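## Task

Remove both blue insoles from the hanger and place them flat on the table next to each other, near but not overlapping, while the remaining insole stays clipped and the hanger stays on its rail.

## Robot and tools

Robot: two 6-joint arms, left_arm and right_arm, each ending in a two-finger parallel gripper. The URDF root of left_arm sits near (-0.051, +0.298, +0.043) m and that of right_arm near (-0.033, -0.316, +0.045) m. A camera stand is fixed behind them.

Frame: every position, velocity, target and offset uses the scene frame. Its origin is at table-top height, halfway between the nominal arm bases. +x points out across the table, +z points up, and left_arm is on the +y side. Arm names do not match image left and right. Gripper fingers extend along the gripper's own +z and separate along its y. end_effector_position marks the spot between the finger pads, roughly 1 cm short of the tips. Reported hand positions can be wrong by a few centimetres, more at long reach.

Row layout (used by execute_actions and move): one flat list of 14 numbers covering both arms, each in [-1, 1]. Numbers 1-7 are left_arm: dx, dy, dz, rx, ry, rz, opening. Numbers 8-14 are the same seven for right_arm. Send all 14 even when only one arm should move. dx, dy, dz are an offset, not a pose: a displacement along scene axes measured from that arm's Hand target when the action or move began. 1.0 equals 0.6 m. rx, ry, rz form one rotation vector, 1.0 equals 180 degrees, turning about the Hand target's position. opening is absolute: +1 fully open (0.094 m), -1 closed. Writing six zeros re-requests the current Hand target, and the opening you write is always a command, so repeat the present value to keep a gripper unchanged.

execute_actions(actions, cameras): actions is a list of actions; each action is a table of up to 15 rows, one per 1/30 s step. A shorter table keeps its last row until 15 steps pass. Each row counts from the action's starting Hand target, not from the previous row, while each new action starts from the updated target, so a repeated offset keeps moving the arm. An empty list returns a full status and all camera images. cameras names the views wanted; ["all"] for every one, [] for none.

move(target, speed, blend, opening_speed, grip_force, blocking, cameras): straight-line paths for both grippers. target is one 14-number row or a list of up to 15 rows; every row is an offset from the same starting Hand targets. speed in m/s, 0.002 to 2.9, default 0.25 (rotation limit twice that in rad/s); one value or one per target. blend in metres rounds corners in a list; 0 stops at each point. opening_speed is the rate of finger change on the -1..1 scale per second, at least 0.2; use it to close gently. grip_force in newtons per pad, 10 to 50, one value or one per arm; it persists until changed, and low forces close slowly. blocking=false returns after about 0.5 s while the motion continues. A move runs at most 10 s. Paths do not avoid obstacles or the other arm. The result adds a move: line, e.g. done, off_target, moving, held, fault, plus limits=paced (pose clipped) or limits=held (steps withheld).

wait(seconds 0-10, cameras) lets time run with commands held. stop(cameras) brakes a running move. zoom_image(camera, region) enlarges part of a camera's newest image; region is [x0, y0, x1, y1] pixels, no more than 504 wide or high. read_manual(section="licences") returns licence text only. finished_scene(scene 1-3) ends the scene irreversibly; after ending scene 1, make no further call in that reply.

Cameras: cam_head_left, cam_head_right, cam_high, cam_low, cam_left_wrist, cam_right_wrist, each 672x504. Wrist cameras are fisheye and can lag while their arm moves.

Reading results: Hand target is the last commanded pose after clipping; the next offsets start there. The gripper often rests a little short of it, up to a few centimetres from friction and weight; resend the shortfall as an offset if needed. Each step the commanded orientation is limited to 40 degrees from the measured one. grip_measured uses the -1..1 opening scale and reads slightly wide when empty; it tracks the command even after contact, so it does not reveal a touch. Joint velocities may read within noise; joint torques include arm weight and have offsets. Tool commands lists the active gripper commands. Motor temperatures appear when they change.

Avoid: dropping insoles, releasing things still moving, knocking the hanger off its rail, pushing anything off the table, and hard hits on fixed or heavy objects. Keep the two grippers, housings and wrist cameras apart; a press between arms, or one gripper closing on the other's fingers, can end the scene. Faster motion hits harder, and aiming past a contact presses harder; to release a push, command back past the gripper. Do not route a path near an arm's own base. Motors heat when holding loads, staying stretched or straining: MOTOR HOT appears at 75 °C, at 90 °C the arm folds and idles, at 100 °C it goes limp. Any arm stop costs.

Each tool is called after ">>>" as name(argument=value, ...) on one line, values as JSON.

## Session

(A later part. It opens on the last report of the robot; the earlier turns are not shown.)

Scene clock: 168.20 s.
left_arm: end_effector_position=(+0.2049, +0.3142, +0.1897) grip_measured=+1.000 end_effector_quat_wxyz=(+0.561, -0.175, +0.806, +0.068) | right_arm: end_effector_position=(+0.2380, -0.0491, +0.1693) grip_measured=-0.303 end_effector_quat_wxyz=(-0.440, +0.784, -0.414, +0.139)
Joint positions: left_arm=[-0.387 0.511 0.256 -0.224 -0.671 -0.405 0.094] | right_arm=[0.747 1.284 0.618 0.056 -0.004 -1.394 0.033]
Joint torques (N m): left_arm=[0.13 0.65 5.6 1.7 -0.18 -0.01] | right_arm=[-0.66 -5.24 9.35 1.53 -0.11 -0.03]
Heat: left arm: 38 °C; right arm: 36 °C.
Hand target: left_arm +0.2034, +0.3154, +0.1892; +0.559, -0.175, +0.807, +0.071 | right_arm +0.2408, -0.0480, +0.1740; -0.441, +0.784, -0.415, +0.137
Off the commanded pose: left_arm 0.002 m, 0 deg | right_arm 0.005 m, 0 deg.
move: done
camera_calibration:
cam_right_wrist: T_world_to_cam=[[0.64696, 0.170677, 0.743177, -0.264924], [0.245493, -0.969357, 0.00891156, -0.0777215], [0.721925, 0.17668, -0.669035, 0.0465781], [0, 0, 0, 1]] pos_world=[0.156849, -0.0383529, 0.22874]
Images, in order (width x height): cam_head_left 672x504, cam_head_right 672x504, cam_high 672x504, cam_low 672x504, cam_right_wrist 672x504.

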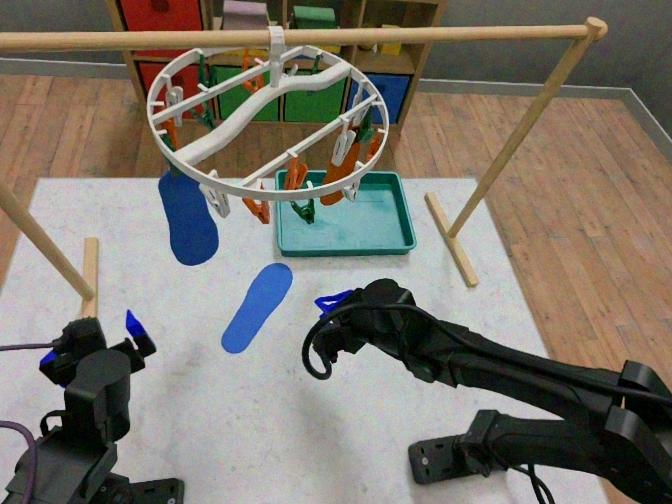

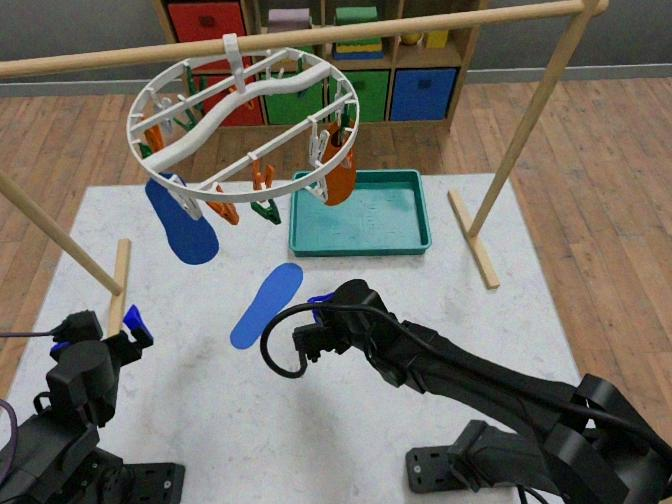

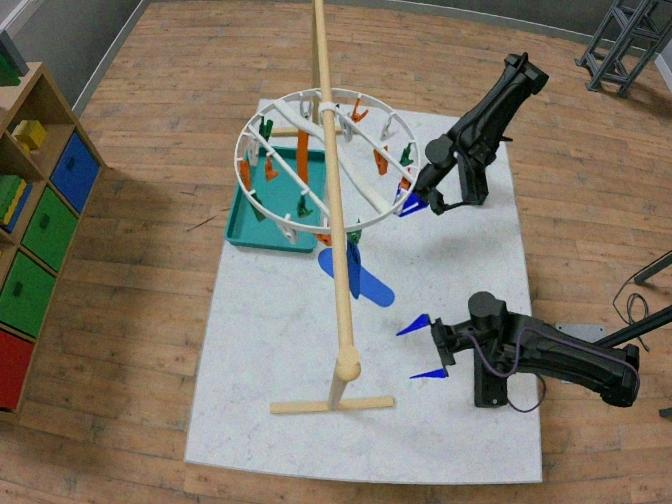

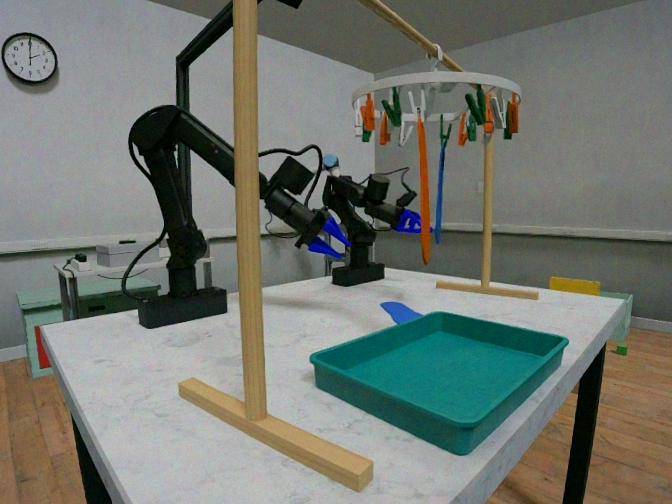

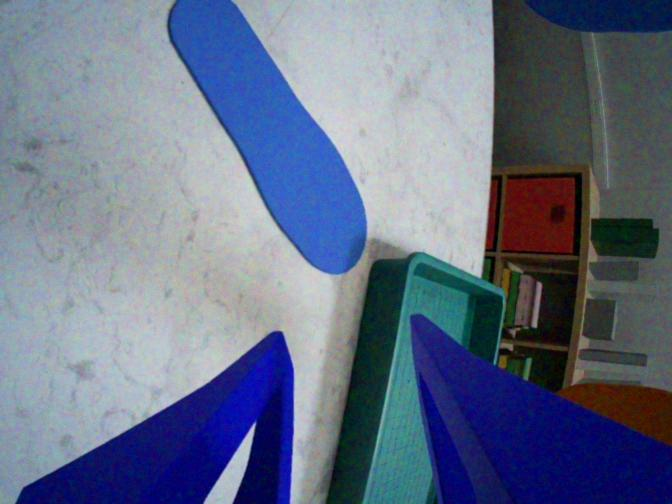

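>>> move(target=[0.173,-0.052,0.143,0.0075,-0.0632,-0.4481,1,-0.067,-0.333,0.05,0,0,0,-0.3], speed=0.3, cameras=["cam_left_wrist","cam_high"])

Scene clock: 225.83 s.
left_arm: end_effector_position=(+0.3046, +0.2856, +0.2748) grip_measured=+1.000 end_effector_quat_wxyz=(+0.549, +0.387, +0.675, -0.306) | right_arm: end_effector_position=(+0.2022, -0.2484, +0.1954) grip_measured=-0.303 end_effector_quat_wxyz=(-0.431, +0.778, -0.433, +0.146)
Joint positions: left_arm=[0.487 1.613 1.193 -0.871 1.351 1.296 0.094] | right_arm=[-0.269 0.793 0.571 -0.69 -0.736 -2.105 0.033]
Joint torques (N m): left_arm=[-0.49 -6.86 6.22 0.57 0.57 0.1] | right_arm=[-0.54 -1.18 9.36 1.13 -0.48 -0.03]
Heat: left arm: 39 °C; right arm: 39 °C.
Hand target: left_arm +0.3072, +0.2842, +0.2751; +0.545, +0.389, +0.673, -0.314 | right_arm +0.2006, -0.2478, +0.2040; -0.440, +0.785, -0.415, +0.137
Off the commanded pose: left_arm 0.003 m, 1 deg | right_arm 0.009 m, 3 deg.
joint sent to its limit (right arm) — joint 6 (wrist roll), lower limit. The joint targets still meet the commanded pose.
move: off_target (right_arm)
camera_calibration:
cam_left_wrist: T_world_to_cam=[[-0.848177, -0.502221, -0.168436, 0.453339], [-0.202582, 0.601342, -0.772883, 0.130071], [0.489446, -0.62142, -0.611785, 0.293033], [0, 0, 0, 1]] pos_world=[0.267438, 0.331556, 0.356161]
Images, in order (width x height): cam_high 672x504, cam_left_wrist 672x504.

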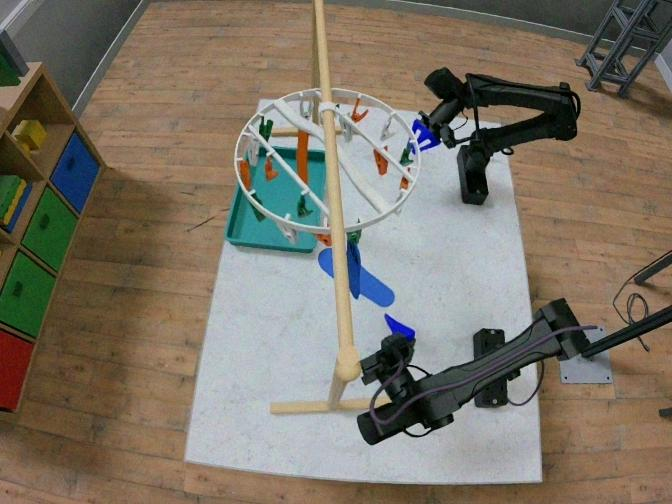

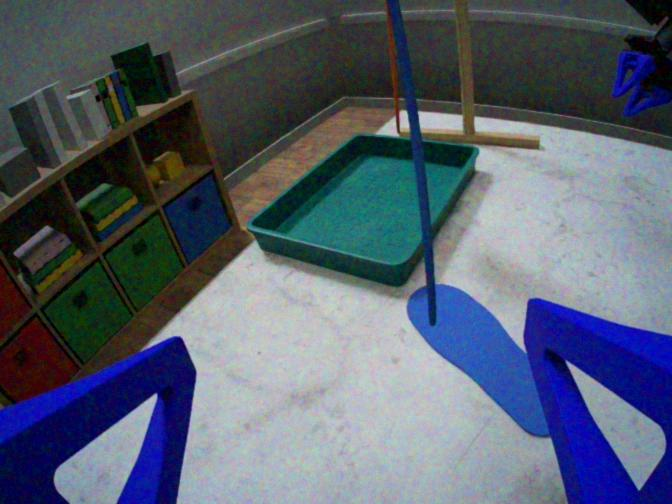

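>>> move(target=[0.005,-0.075,0,0,0,0,1,0,0,0,0,0,0,-0.3], speed=0.15, cameras=["cam_left_wrist"])

Scene clock: 239.77 s.
left_arm: end_effector_position=(+0.3164, +0.2433, +0.2752) grip_measured=+1.000 end_effector_quat_wxyz=(+0.549, +0.392, +0.671, -0.308) | right_arm: end_effector_position=(+0.2022, -0.2484, +0.1954) grip_measured=-0.303 end_effector_quat_wxyz=(-0.431, +0.778, -0.433, +0.146)
Joint positions: left_arm=[0.342 1.502 1.019 -0.345 1.284 0.823 0.094] | right_arm=[-0.269 0.793 0.571 -0.69 -0.736 -2.105 0.033]
Joint torques (N m): left_arm=[-0.36 -9.77 3.49 1.22 0.41 -0.09] | right_arm=[-0.55 -1.18 9.33 1.14 -0.47 -0.02]
Heat: left arm: 37 °C; right arm: 38 °C.
Hand target: left_arm +0.3102, +0.2392, +0.2752; +0.545, +0.389, +0.673, -0.314 | right_arm +0.2006, -0.2478, +0.2040; -0.440, +0.785, -0.415, +0.137
Off the commanded pose: left_arm 0.007 m, 1 deg | right_arm 0.009 m, 3 deg.
joint sent to its limit (right arm) — joint 6 (wrist roll), lower limit. The joint targets still meet the commanded pose.
move: off_target (right_arm)
camera_calibration:
cam_left_wrist: T_world_to_cam=[[-0.852772, -0.492522, -0.17379, 0.442655], [-0.191942, 0.605003, -0.772742, 0.153805], [0.485735, -0.625615, -0.610465, 0.263058], [0, 0, 0, 1]] pos_world=[0.279229, 0.289538, 0.356368]
Images, in order (width x height): cam_left_wrist 672x504.

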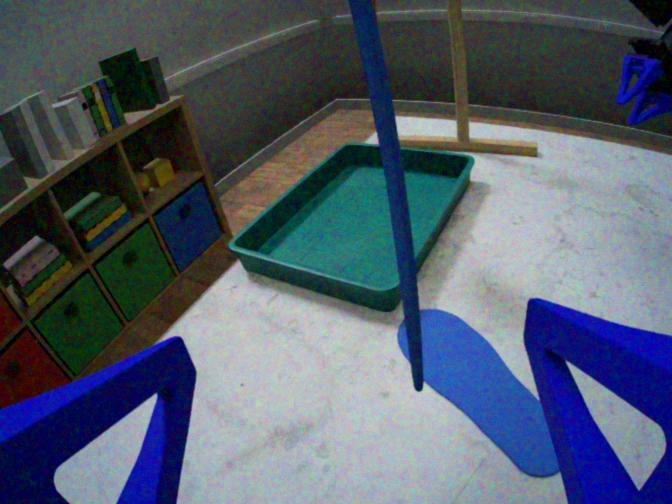

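>>> move(target=[[0.016,-0.068,0.005,0,0,0,1,0,0,0,0,0,0,-0.3],[0.016,-0.068,0.005,0,0,0,-1,0,0,0,0,0,0,-0.3]], speed=0.12, opening_speed=0.8, cameras=["cam_left_wrist"])

Scene clock: 256.67 s.
left_arm: end_effector_position=(+0.3263, +0.2014, +0.2791) grip_measured=-0.979 end_effector_quat_wxyz=(+0.550, +0.392, +0.670, -0.309) | right_arm: end_effector_position=(+0.2022, -0.2484, +0.1954) grip_measured=-0.303 end_effector_quat_wxyz=(-0.431, +0.778, -0.433, +0.146)
Joint positions: left_arm=[0.196 1.462 0.938 -0.034 1.173 0.539 0.001] | right_arm=[-0.269 0.793 0.571 -0.69 -0.736 -2.105 0.033]
Joint torques (N m): left_arm=[-0.32 -9.48 3.59 1.46 0.28 -0.11] | right_arm=[-0.51 -1.21 9.36 1.13 -0.49 -0.03]
Heat: left arm: 36 °C; right arm: 38 °C.
Hand target: left_arm +0.3198, +0.1984, +0.2781; +0.545, +0.389, +0.673, -0.315 | right_arm +0.2006, -0.2478, +0.2040; -0.440, +0.785, -0.415, +0.137
Off the commanded pose: left_arm 0.007 m, 1 deg | right_arm 0.009 m, 3 deg.
joint sent to its limit (right arm) — joint 6 (wrist roll), lower limit. The joint targets still meet the commanded pose.
move: off_target (right_arm)
camera_calibration:
cam_left_wrist: T_world_to_cam=[[-0.853049, -0.492107, -0.173601, 0.431178], [-0.190136, 0.602924, -0.77481, 0.184554], [0.485958, -0.627943, -0.607891, 0.234132], [0, 0, 0, 1]] pos_world=[0.289128, 0.247935, 0.360174]
Images, in order (width x height): cam_left_wrist 672x504.

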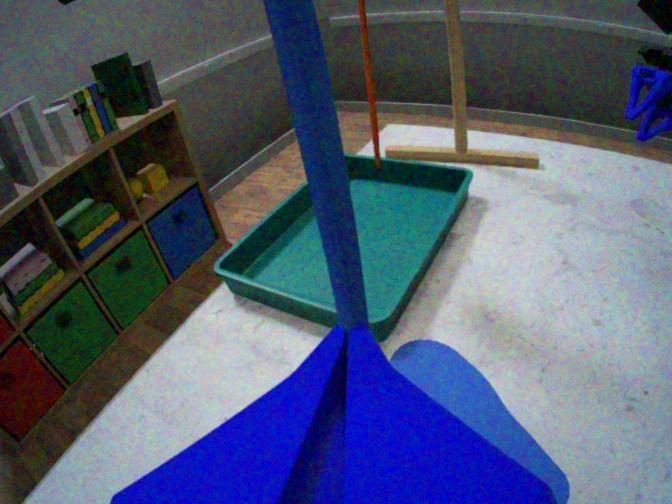

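>>> move(target=[[0,0,0,0,0,0,1,0,0,0,0,0,0,-0.3],[0.011,-0.02,0,0,0,0,1,0,0,0,0,0,0,-0.3],[0.011,-0.02,0,0,0,0,-1,0,0,0,0,0,0,-0.3]], speed=0.12, opening_speed=1.0, cameras=["cam_left_wrist"])

Scene clock: 274.57 s.
left_arm: end_effector_position=(+0.3313, +0.1892, +0.2842) grip_measured=-0.951 end_effector_quat_wxyz=(+0.554, +0.394, +0.667, -0.305) | right_arm: end_effector_position=(+0.2022, -0.2484, +0.1954) grip_measured=-0.303 end_effector_quat_wxyz=(-0.431, +0.778, -0.433, +0.146)
Joint positions: left_arm=[0.152 1.462 0.938 0.032 1.135 0.483 0.002] | right_arm=[-0.269 0.793 0.571 -0.69 -0.736 -2.105 0.033]
Joint torques (N m): left_arm=[-0.32 -8.24 3.59 1.52 0.24 -0.11] | right_arm=[-0.49 -1.26 9.35 1.13 -0.48 -0.04]
Heat: left arm: 37 °C; right arm: 38 °C.
Hand target: left_arm +0.3264, +0.1865, +0.2781; +0.545, +0.389, +0.673, -0.314 | right_arm +0.2006, -0.2478, +0.2040; -0.440, +0.785, -0.415, +0.137
Off the commanded pose: left_arm 0.008 m, 2 deg | right_arm 0.009 m, 3 deg.
joint sent to its limit (right arm) — joint 6 (wrist roll), lower limit. The joint targets still meet the commanded pose.
move: off_target (right_arm)
camera_calibration:
cam_left_wrist: T_world_to_cam=[[-0.850325, -0.492098, -0.186513, 0.433063], [-0.179233, 0.604031, -0.776545, 0.193375], [0.494796, -0.626886, -0.601823, 0.222259], [0, 0, 0, 1]] pos_world=[0.292931, 0.235636, 0.364697]
Images, in order (width x height): cam_left_wrist 672x504.

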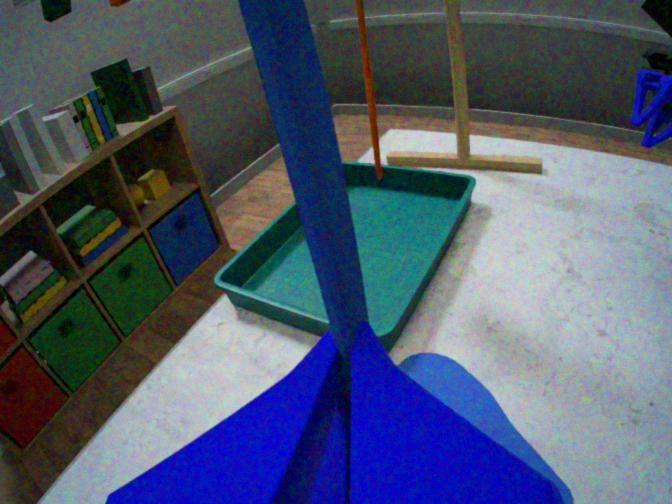

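>>> move(target=[[0,0,-0.25,0,0,0,-1,0,0,0,0,0,0,-0.3],[-0.077,0.108,-0.125,0.4785,0.04,0.274,-1,0,0,0,0,0,0,-0.3]], speed=[0.13,0.22], cameras=["cam_head_left","cam_high","cam_low","cam_left_wrist"])

>>> zoom_image(camera="cam_low", region=[340, 160, 520, 300])

Scene clock: 303.07 s.
left_arm: end_effector_position=(+0.2777, +0.2531, +0.1996) grip_measured=-0.952 end_effector_quat_wxyz=(+0.177, +0.344, +0.821, +0.420) | right_arm: end_effector_position=(+0.2022, -0.2484, +0.1954) grip_measured=-0.303 end_effector_quat_wxyz=(-0.431, +0.778, -0.433, +0.146)
Joint positions: left_arm=[-0.579 1.502 1.052 -0.839 -0.918 0.346 0.002] | right_arm=[-0.269 0.793 0.571 -0.69 -0.736 -2.105 0.033]
Joint torques (N m): left_arm=[-0.4 -5.94 6.37 0.68 -0.55 -0.2] | right_arm=[-0.5 -1.25 9.35 1.14 -0.49 -0.03]
Heat: left arm: 38 °C; right arm: 38 °C.
Hand target: left_arm +0.2802, +0.2513, +0.2032; +0.178, +0.339, +0.820, +0.426 | right_arm +0.2006, -0.2478, +0.2040; -0.440, +0.785, -0.415, +0.137
Off the commanded pose: left_arm 0.005 m, 1 deg | right_arm 0.009 m, 3 deg.
joint sent to its limit (right arm) — joint 6 (wrist roll), lower limit. The joint targets still meet the commanded pose.
move: off_target (right_arm)
camera_calibration:
cam_left_wrist: T_world_to_cam=[[-0.501197, -0.278138, -0.819415, 0.378374], [-0.827164, 0.432127, 0.359258, 0.0761981], [0.254168, 0.85785, -0.446646, -0.101993], [0, 0, 0, 1]] pos_world=[0.278592, 0.159807, 0.237115]
Images, in order (width x height): cam_head_left 672x504, cam_high 672x504, cam_low 672x504, cam_left_wrist 672x504.

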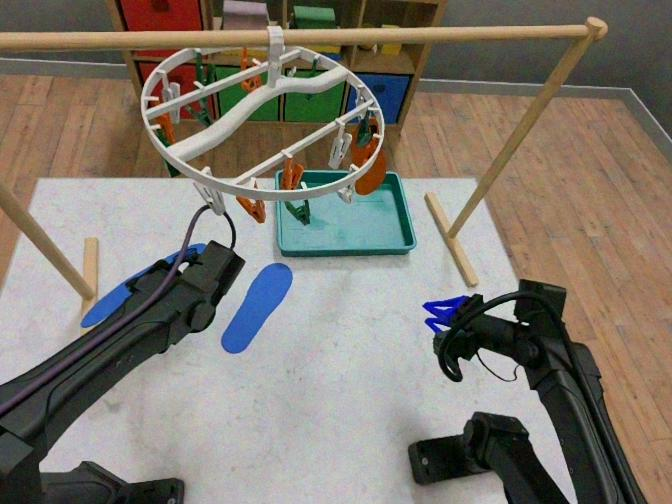

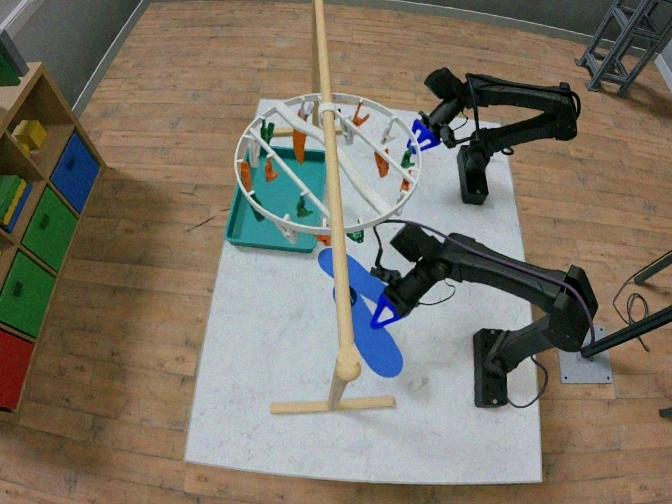

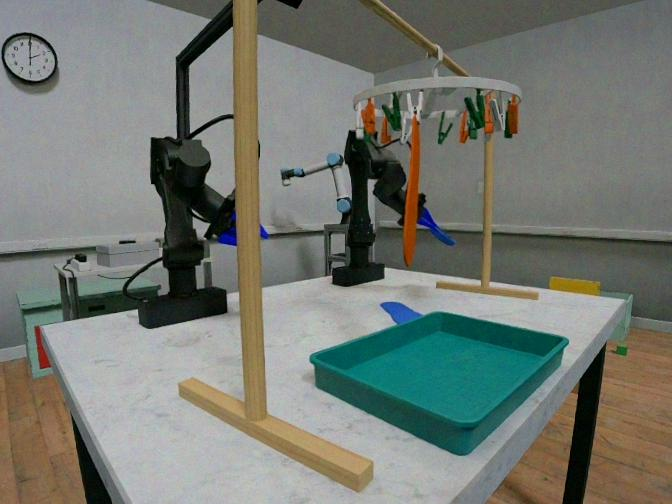

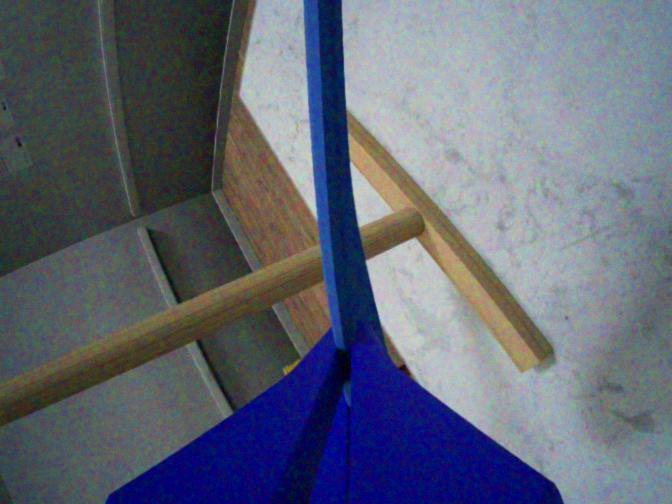

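Scaled by 2.800 from the camera's 672x504 image, which has a finer 960x720 frame.

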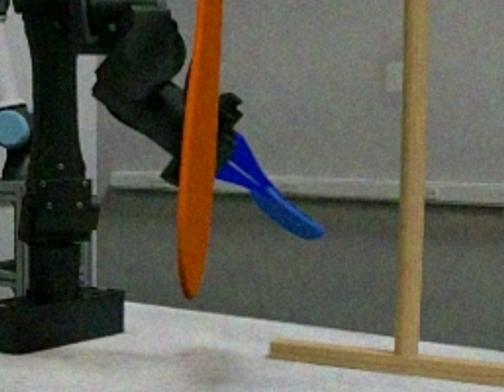

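>>> move(target=[[-0.007,-0.038,-0.1,0,0,0.067,-1,0,0,0,0,0,0,-0.3],[-0.007,-0.038,-0.225,0,0,0.067,-1,0,0,0,0,0,0,-0.3]], speed=[0.2,0.13], blend=[0.02,0], cameras=["cam_head_left","cam_high","cam_low","cam_left_wrist"])

>>> zoom_image(camera="cam_low", region=[380, 220, 520, 320])

Scene clock: 322.53 s.
left_arm: end_effector_position=(+0.2783, +0.2274, +0.0734) grip_measured=-0.952 end_effector_quat_wxyz=(+0.133, +0.251, +0.854, +0.436) | right_arm: end_effector_position=(+0.2022, -0.2484, +0.1954) grip_measured=-0.303 end_effector_quat_wxyz=(-0.431, +0.778, -0.433, +0.146)
Joint positions: left_arm=[-0.656 1.977 1.072 -0.779 -0.942 -0.15 0.002] | right_arm=[-0.269 0.793 0.571 -0.69 -0.736 -2.105 0.033]
Joint torques (N m): left_arm=[-0.42 -9.37 2.29 0.29 -0.54 -0.13] | right_arm=[-0.5 -1.17 9.35 1.12 -0.47 -0.03]
Heat: left arm: 35 °C; right arm: 38 °C.
Hand target: left_arm +0.2760, +0.2284, +0.0681; +0.132, +0.251, +0.851, +0.443 | right_arm +0.2006, -0.2478, +0.2040; -0.440, +0.785, -0.415, +0.137
Off the commanded pose: left_arm 0.006 m, 1 deg | right_arm 0.009 m, 3 deg.
joint sent to its limit (right arm) — joint 6 (wrist roll), lower limit. The joint targets still meet the commanded pose.
move: off_target (right_arm)
camera_calibration:
cam_left_wrist: T_world_to_cam=[[-0.425423, -0.383946, -0.819513, 0.271107], [-0.902723, 0.244153, 0.354232, 0.197319], [0.0640805, 0.890491, -0.450465, -0.090719], [0, 0, 0, 1]] pos_world=[0.299273, 0.136699, 0.111413]
Images, in order (width x height): cam_head_left 672x504, cam_high 672x504, cam_low 672x504, cam_left_wrist 672x504.

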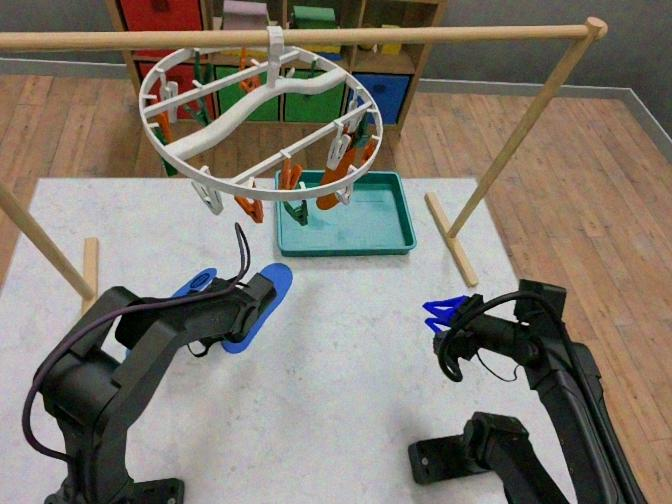

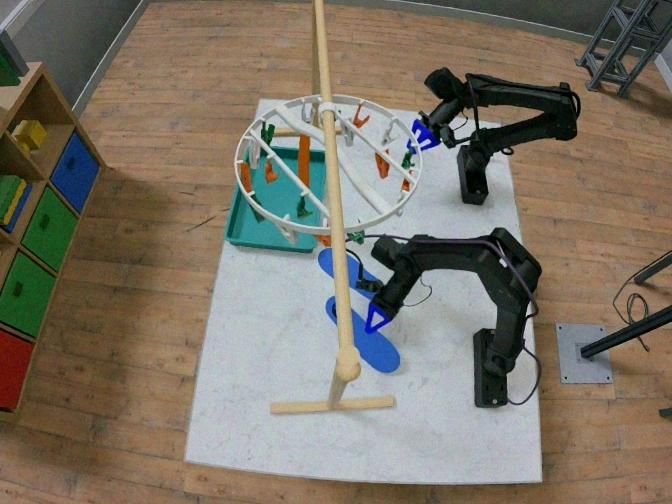

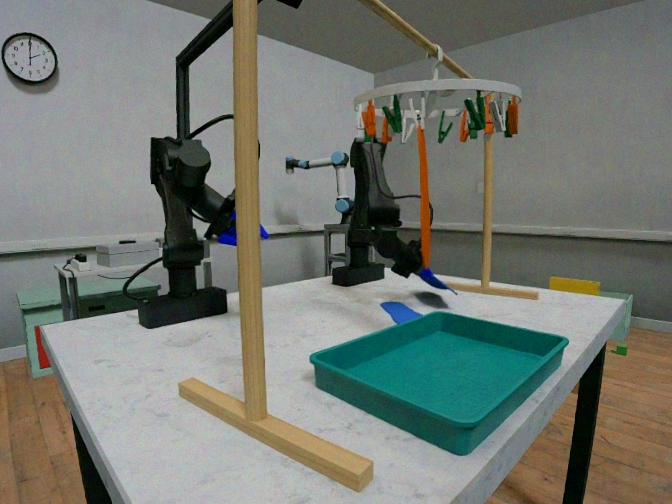

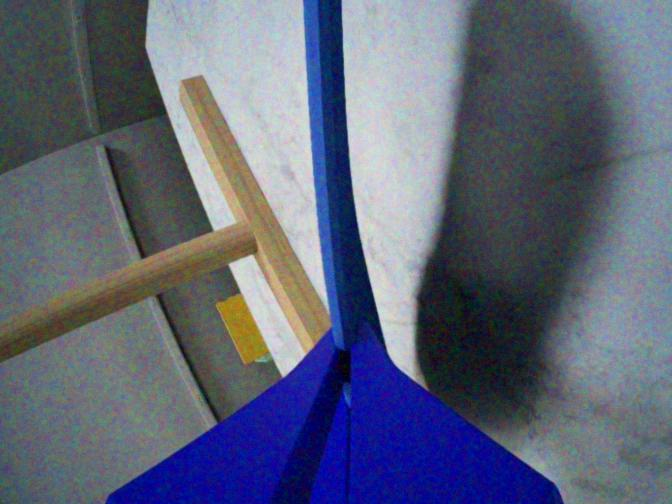

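Scaled by 3.600 from the camera's 672x504 image, which has a finer 960x720 frame.

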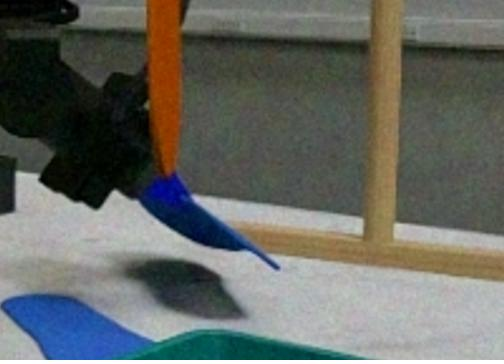

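>>> move(target=[0,0,-0.03,0.017,0.027,0.033,-1,0,0,0,0,0,0,-0.3], speed=0.1, cameras=["cam_high","cam_low","cam_left_wrist"])

>>> zoom_image(camera="cam_low", region=[380, 220, 520, 320])

Scene clock: 341.00 s.
left_arm: end_effector_position=(+0.2742, +0.2274, +0.0544) grip_measured=-0.952 end_effector_quat_wxyz=(+0.070, +0.234, +0.856, +0.456) | right_arm: end_effector_position=(+0.2022, -0.2484, +0.1954) grip_measured=-0.303 end_effector_quat_wxyz=(-0.431, +0.778, -0.433, +0.146)
Joint positions: left_arm=[-0.656 2.142 1.218 -0.978 -0.918 -0.294 0.002] | right_arm=[-0.269 0.793 0.571 -0.69 -0.736 -2.105 0.033]
Joint torques (N m): left_arm=[0.5 -9.74 4.08 -0.23 -0.44 -0.2] | right_arm=[-0.5 -1.24 9.33 1.13 -0.48 -0.01]
Heat: left arm: 34 °C; right arm: 38 °C.
Hand target: left_arm +0.2759, +0.2285, +0.0501; +0.066, +0.229, +0.855, +0.460 | right_arm +0.2006, -0.2478, +0.2040; -0.440, +0.785, -0.415, +0.137
Off the commanded pose: left_arm 0.005 m, 1 deg | right_arm 0.009 m, 3 deg.
joint sent to its limit (right arm) — joint 6 (wrist roll), lower limit. The joint targets still meet the commanded pose.
move: off_target (right_arm)
camera_calibration:
cam_left_wrist: T_world_to_cam=[[-0.459232, -0.374264, -0.805626, 0.260107], [-0.886787, 0.139953, 0.440479, 0.214962], [-0.0521062, 0.9167, -0.396163, -0.0760808], [0, 0, 0, 1]] pos_world=[0.30611, 0.137008, 0.0847224]
Images, in order (width x height): cam_high 672x504, cam_low 672x504, cam_left_wrist 672x504.

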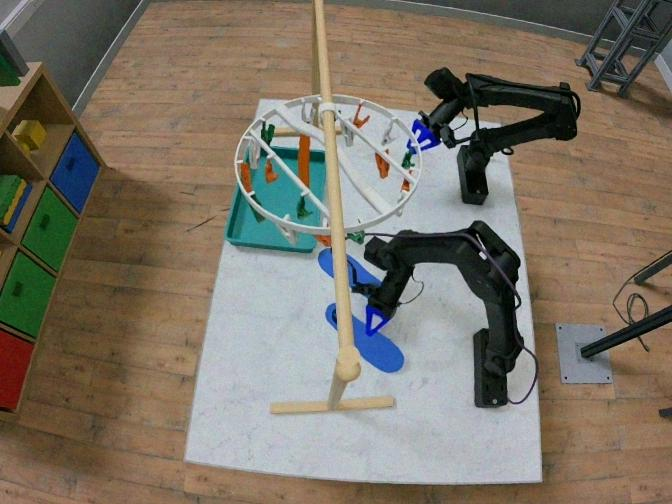

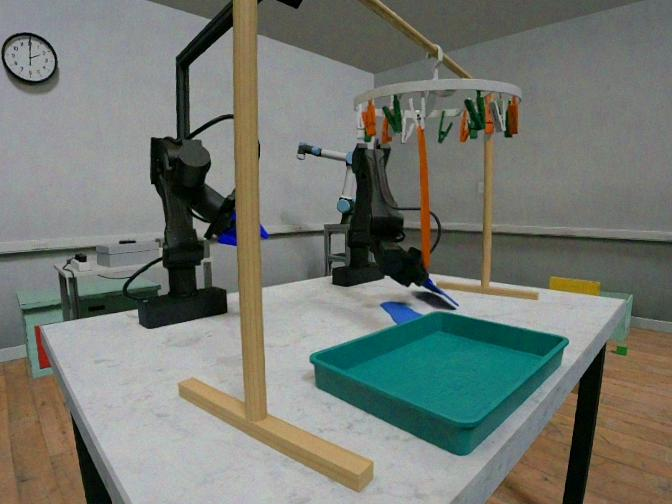

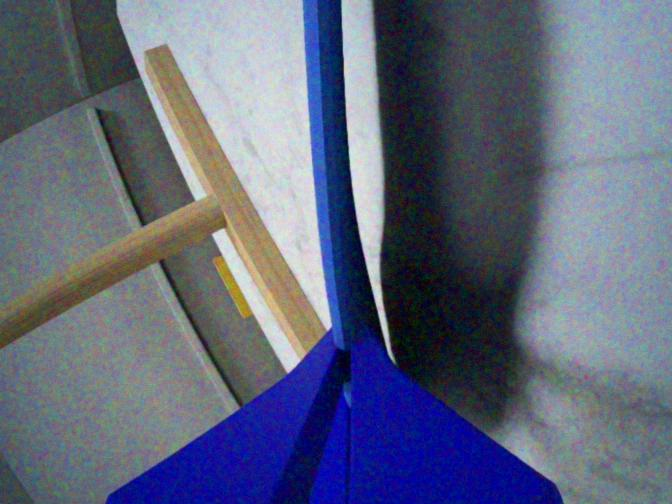

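Scaled by 3.600 from the camera's 672x504 image, which has a finer 960x720 frame.

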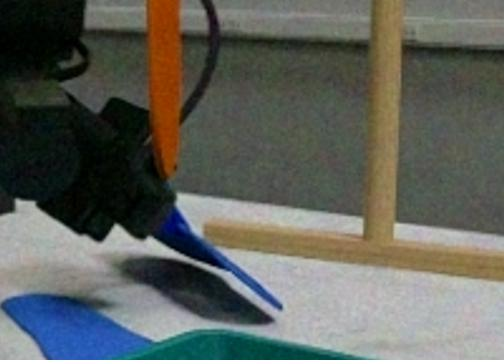

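>>> move(target=[[0,0,-0.027,0.004,0.006,-0.005,-1,0,0,0,0,0,0,-0.3],[0,0,-0.027,0.004,0.006,-0.005,-0.3,0,0,0,0,0,0,-0.3]], speed=0.08, opening_speed=0.35, cameras=["cam_low","cam_left_wrist"])

>>> zoom_image(camera="cam_low", region=[380, 220, 520, 320])

Scene clock: 354.73 s.
left_arm: end_effector_position=(+0.2740, +0.2276, +0.0405) grip_measured=-0.301 end_effector_quat_wxyz=(+0.064, +0.238, +0.854, +0.459) | right_arm: end_effector_position=(+0.2022, -0.2484, +0.1954) grip_measured=-0.303 end_effector_quat_wxyz=(-0.431, +0.778, -0.433, +0.146)
Joint positions: left_arm=[-0.656 2.186 1.218 -0.95 -0.918 -0.294 0.033] | right_arm=[-0.269 0.793 0.571 -0.69 -0.736 -2.105 0.033]
Joint torques (N m): left_arm=[0.38 -9.95 3.1 -0.09 -0.47 0.05] | right_arm=[-0.51 -1.22 9.37 1.15 -0.46 -0.04]
Heat: left arm: 33 °C; right arm: 38 °C.
Hand target: left_arm +0.2760, +0.2284, +0.0339; +0.060, +0.240, +0.851, +0.463 | right_arm +0.2006, -0.2478, +0.2040; -0.440, +0.785, -0.415, +0.137
Off the commanded pose: left_arm 0.007 m, 1 deg | right_arm 0.009 m, 3 deg.
joint sent to its limit (right arm) — joint 6 (wrist roll), lower limit. The joint targets still meet the commanded pose.
move: off_target (right_arm)
camera_calibration:
cam_left_wrist: T_world_to_cam=[[-0.46915, -0.366477, -0.803488, 0.249662], [-0.881281, 0.135621, 0.452715, 0.219945], [-0.0569398, 0.92049, -0.386596, -0.0817426], [0, 0, 0, 1]] pos_world=[0.306308, 0.136909, 0.0694265]
Images, in order (width x height): cam_low 672x504, cam_left_wrist 672x504.

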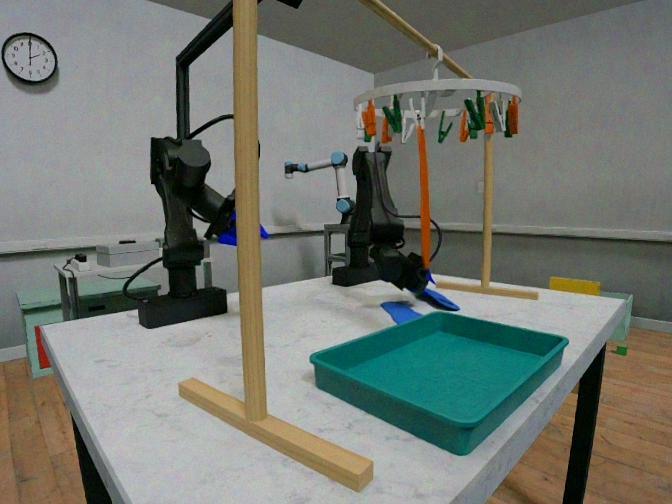

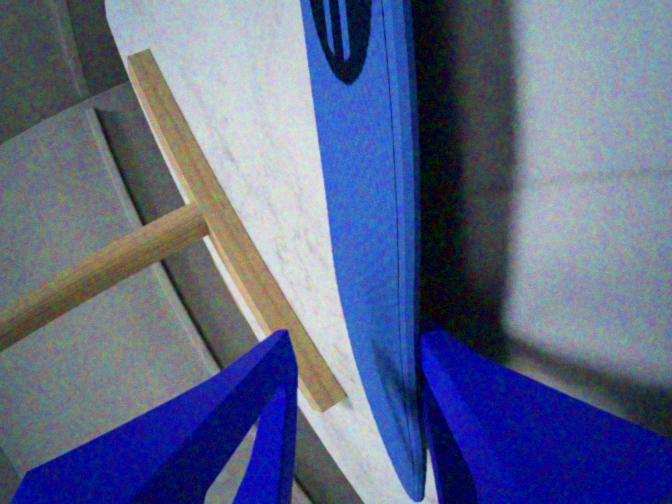

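Scaled by 3.600 from the camera's 672x504 image, which has a finer 960x720 frame.

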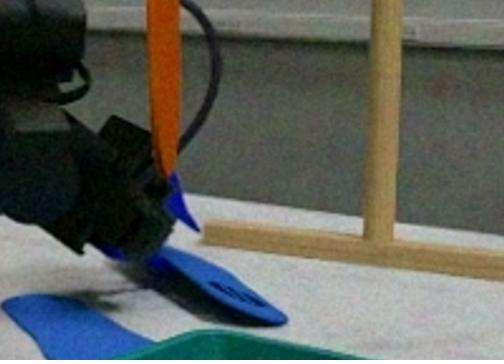

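>>> move(target=[[-0.015,-0.023,-0.018,0,0,0,-0.3,0,0,0,0,0,0,-0.3],[-0.045,-0.068,-0.012,0,0,0,-0.3,0,0,0,0,0,0,-0.3],[-0.055,-0.083,0.2,0,0,0,-0.3,0,0,0,0,0,0,-0.3]], speed=[0.08,0.1,0.2], blend=[0.004,0.01,0], cameras=["cam_head_left","cam_high","cam_low","cam_left_wrist"])

Scene clock: 364.07 s.
left_arm: end_effector_position=(+0.2416, +0.1825, +0.1489) grip_measured=-0.301 end_effector_quat_wxyz=(+0.047, +0.248, +0.847, +0.468) | right_arm: end_effector_position=(+0.2022, -0.2484, +0.1954) grip_measured=-0.303 end_effector_quat_wxyz=(-0.431, +0.778, -0.433, +0.146)
Joint positions: left_arm=[-0.818 2.073 1.492 -1.555 -0.849 -0.517 0.033] | right_arm=[-0.269 0.793 0.571 -0.69 -0.736 -2.105 0.033]
Joint torques (N m): left_arm=[-0.4 -13.03 4.34 -0.64 -0.35 -0.12] | right_arm=[-0.54 -1.2 9.36 1.15 -0.47 -0.03]
Motor temperatures (°C): left_arm=[23 32 33 33 24 26 25] | right_arm=[23 23 38 32 24 26 25]
Heat: left arm: 33 °C; right arm: 38 °C.
Hand target: left_arm +0.2430, +0.1787, +0.1539; +0.060, +0.240, +0.851, +0.463 | right_arm +0.2006, -0.2478, +0.2040; -0.440, +0.785, -0.415, +0.137
Off the commanded pose: left_arm 0.006 m, 2 deg | right_arm 0.009 m, 3 deg.
joint sent to its limit (right arm) — joint 6 (wrist roll), lower limit. The joint targets still meet the commanded pose.
move: off_target (right_arm)
camera_calibration:
cam_left_wrist: T_world_to_cam=[[-0.496873, -0.340245, -0.798342, 0.306192], [-0.86539, 0.125418, 0.485151, 0.141645], [-0.0649437, 0.931935, -0.356762, -0.00471506], [0, 0, 0, 1]] pos_world=[0.27441, 0.0908098, 0.174045]
Images, in order (width x height): cam_head_left 672x504, cam_high 672x504, cam_low 672x504, cam_left_wrist 672x504.

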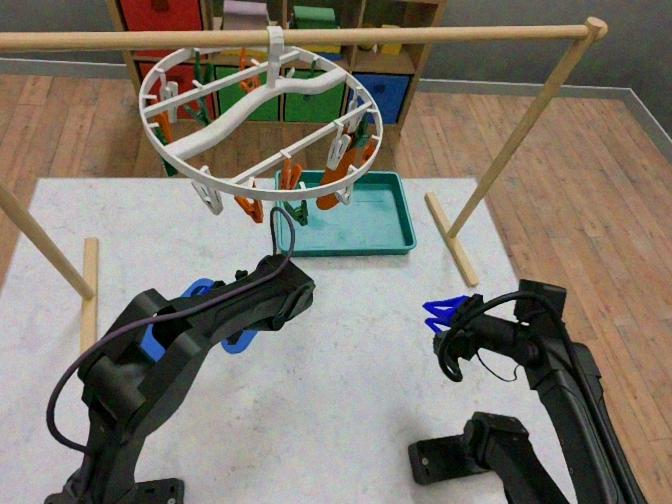

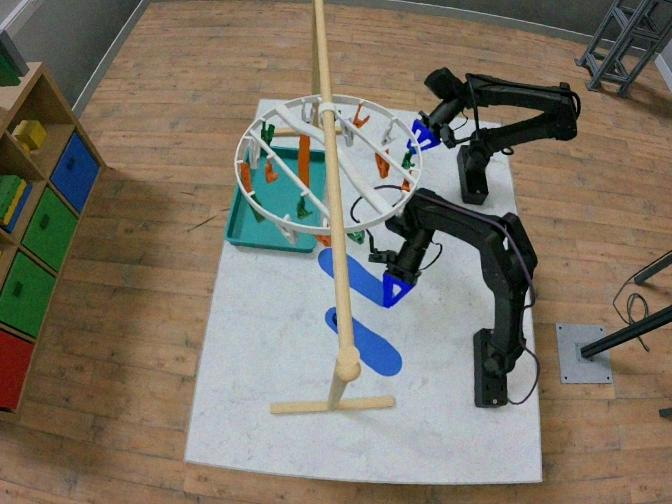

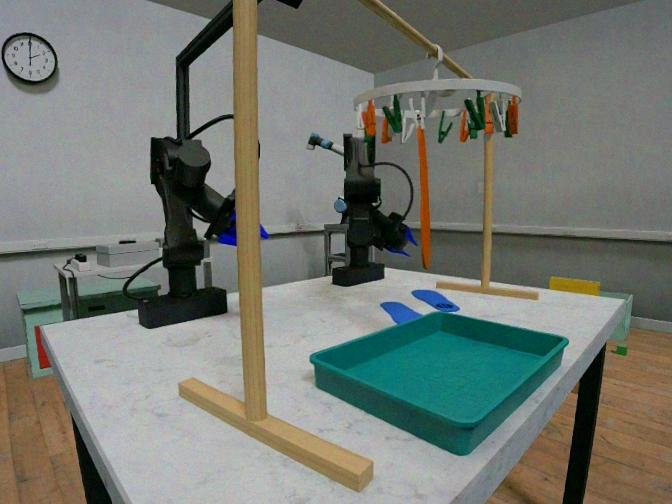

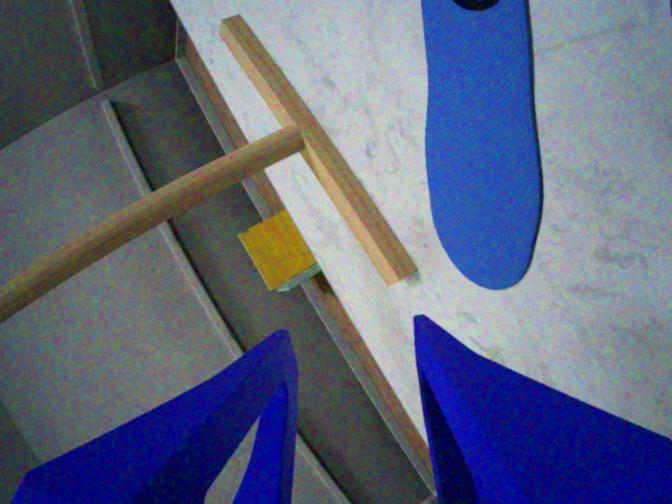

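>>> move(target=[[0.112,-0.173,-0.133,-0.283,0.1253,-0.0077,0.9,0,0,0,0,0,0,-0.3]], speed=0.2, cameras=["cam_low","cam_left_wrist"])

Scene clock: 398.27 s.
left_arm: end_effector_position=(+0.3053, +0.0776, +0.0813) grip_measured=+0.899 end_effector_quat_wxyz=(+0.003, +0.281, +0.960, +0.003) | right_arm: end_effector_position=(+0.2022, -0.2484, +0.1954) grip_measured=-0.303 end_effector_quat_wxyz=(-0.431, +0.778, -0.433, +0.146)
Joint positions: left_arm=[-0.552 2.176 1.748 -1.14 -0.007 0.01 0.089] | right_arm=[-0.269 0.793 0.571 -0.69 -0.736 -2.105 0.033]
Joint torques (N m): left_arm=[0.36 -11.85 5.91 0.44 0.14 0.13] | right_arm=[-0.53 -1.22 9.33 1.14 -0.48 -0.03]
Motor temperatures (°C): left_arm=[23 38 33 32 24 26 25] | right_arm=[23 23 39 32 24 26 25]
Heat: left arm: 38 °C; right arm: 39 °C.
Hand target: left_arm +0.3102, +0.0748, +0.0742; +0.000, +0.285, +0.959, +0.000 | right_arm +0.2006, -0.2478, +0.2040; -0.440, +0.785, -0.415, +0.137
Off the commanded pose: left_arm 0.009 m, 1 deg | right_arm 0.009 m, 3 deg.
joint sent to its limit (right arm) — joint 6 (wrist roll), lower limit. The joint targets still meet the commanded pose.
move: off_target (right_arm)
camera_calibration:
cam_left_wrist: T_world_to_cam=[[-0.66261, -0.748059, -0.0368314, 0.268539], [-0.682286, 0.582605, 0.441652, 0.154864], [-0.308923, 0.317772, -0.89643, 0.239056], [0, 0, 0, 1]] pos_world=[0.357449, 0.0346929, 0.155792]
Images, in order (width x height): cam_low 672x504, cam_left_wrist 672x504.

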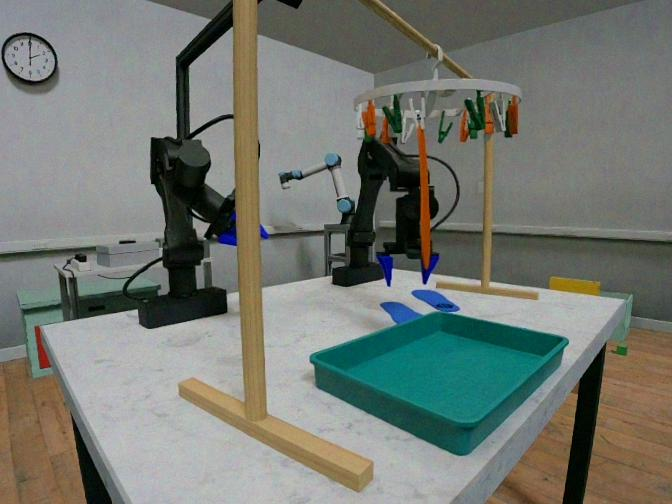

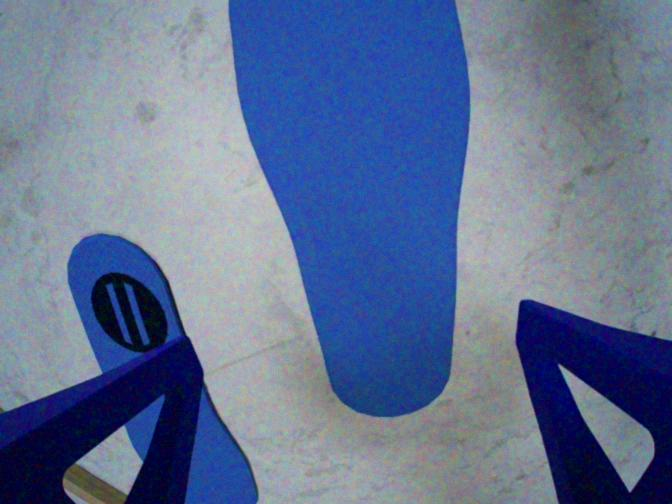

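>>> move(target=[[-0.037,0.013,0,0,0,0,0.8,0,0,0,0,0,0,-0.3],[-0.037,0.013,-0.09,0,0,0,0.8,0,0,0,0,0,0,-0.3],[-0.037,0.013,-0.122,0,0,0,0.8,0,0,0,0,0,0,-0.3]], speed=[0.15,0.12,0.05], cameras=["cam_low","cam_left_wrist"])

>>> zoom_image(camera="cam_low", region=[340, 250, 480, 350])

Scene clock: 415.93 s.
left_arm: end_effector_position=(+0.2965, +0.0829, +0.0152) grip_measured=+0.801 end_effector_quat_wxyz=(+0.017, +0.281, +0.960, -0.002) | right_arm: end_effector_position=(+0.2022, -0.2484, +0.1954) grip_measured=-0.303 end_effector_quat_wxyz=(-0.431, +0.778, -0.433, +0.146)
Joint positions: left_arm=[-0.552 2.191 1.496 -0.841 -0.006 0.01 0.085] | right_arm=[-0.269 0.793 0.571 -0.69 -0.736 -2.105 0.033]
Joint torques (N m): left_arm=[-0.58 -11.71 2.88 0.56 0.07 -0.02] | right_arm=[-0.47 -1.25 9.33 1.13 -0.49 -0.04]
Heat: left arm: 37 °C; right arm: 39 °C.
Hand target: left_arm +0.2880, +0.0826, +0.0010; +0.000, +0.285, +0.959, +0.000 | right_arm +0.2006, -0.2478, +0.2040; -0.440, +0.785, -0.415, +0.137
Off the commanded pose: left_arm 0.017 m, 2 deg | right_arm 0.009 m, 3 deg.
joint sent to its limit (right arm) — joint 6 (wrist roll), lower limit. The joint targets still meet the commanded pose.
move: off_target (left_arm, right_arm)
camera_calibration:
cam_left_wrist: T_world_to_cam=[[-0.661647, -0.748686, -0.0411382, 0.264129], [-0.693168, 0.58982, 0.414283, 0.177931], [-0.285904, 0.302625, -0.909218, 0.169974], [0, 0, 0, 1]] pos_world=[0.346692, 0.0413642, 0.0916956]
Images, in order (width x height): cam_low 672x504, cam_left_wrist 672x504.

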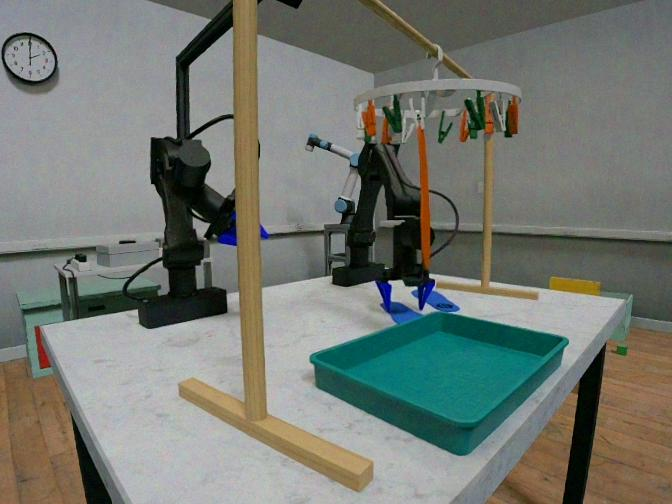

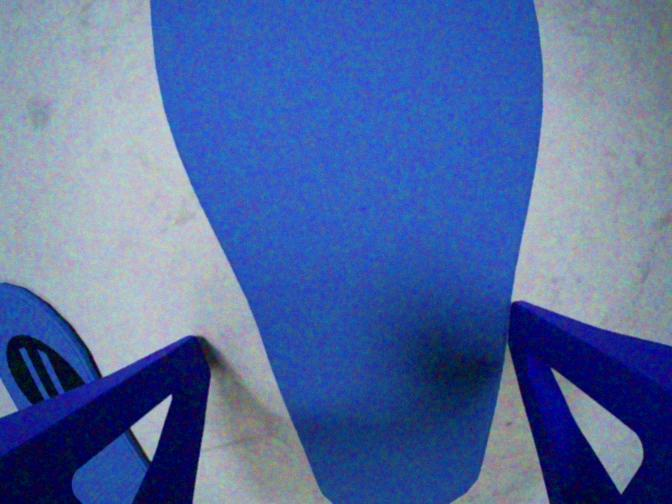

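Scaled by 3.600 from the camera's 672x504 image, which has a finer 960x720 frame.

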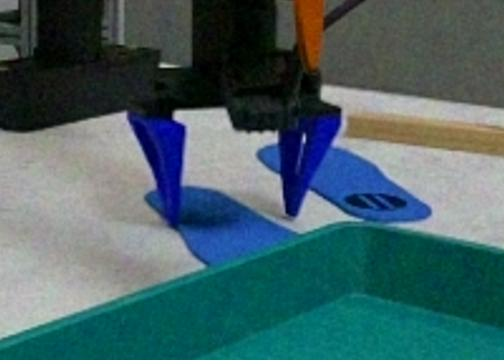

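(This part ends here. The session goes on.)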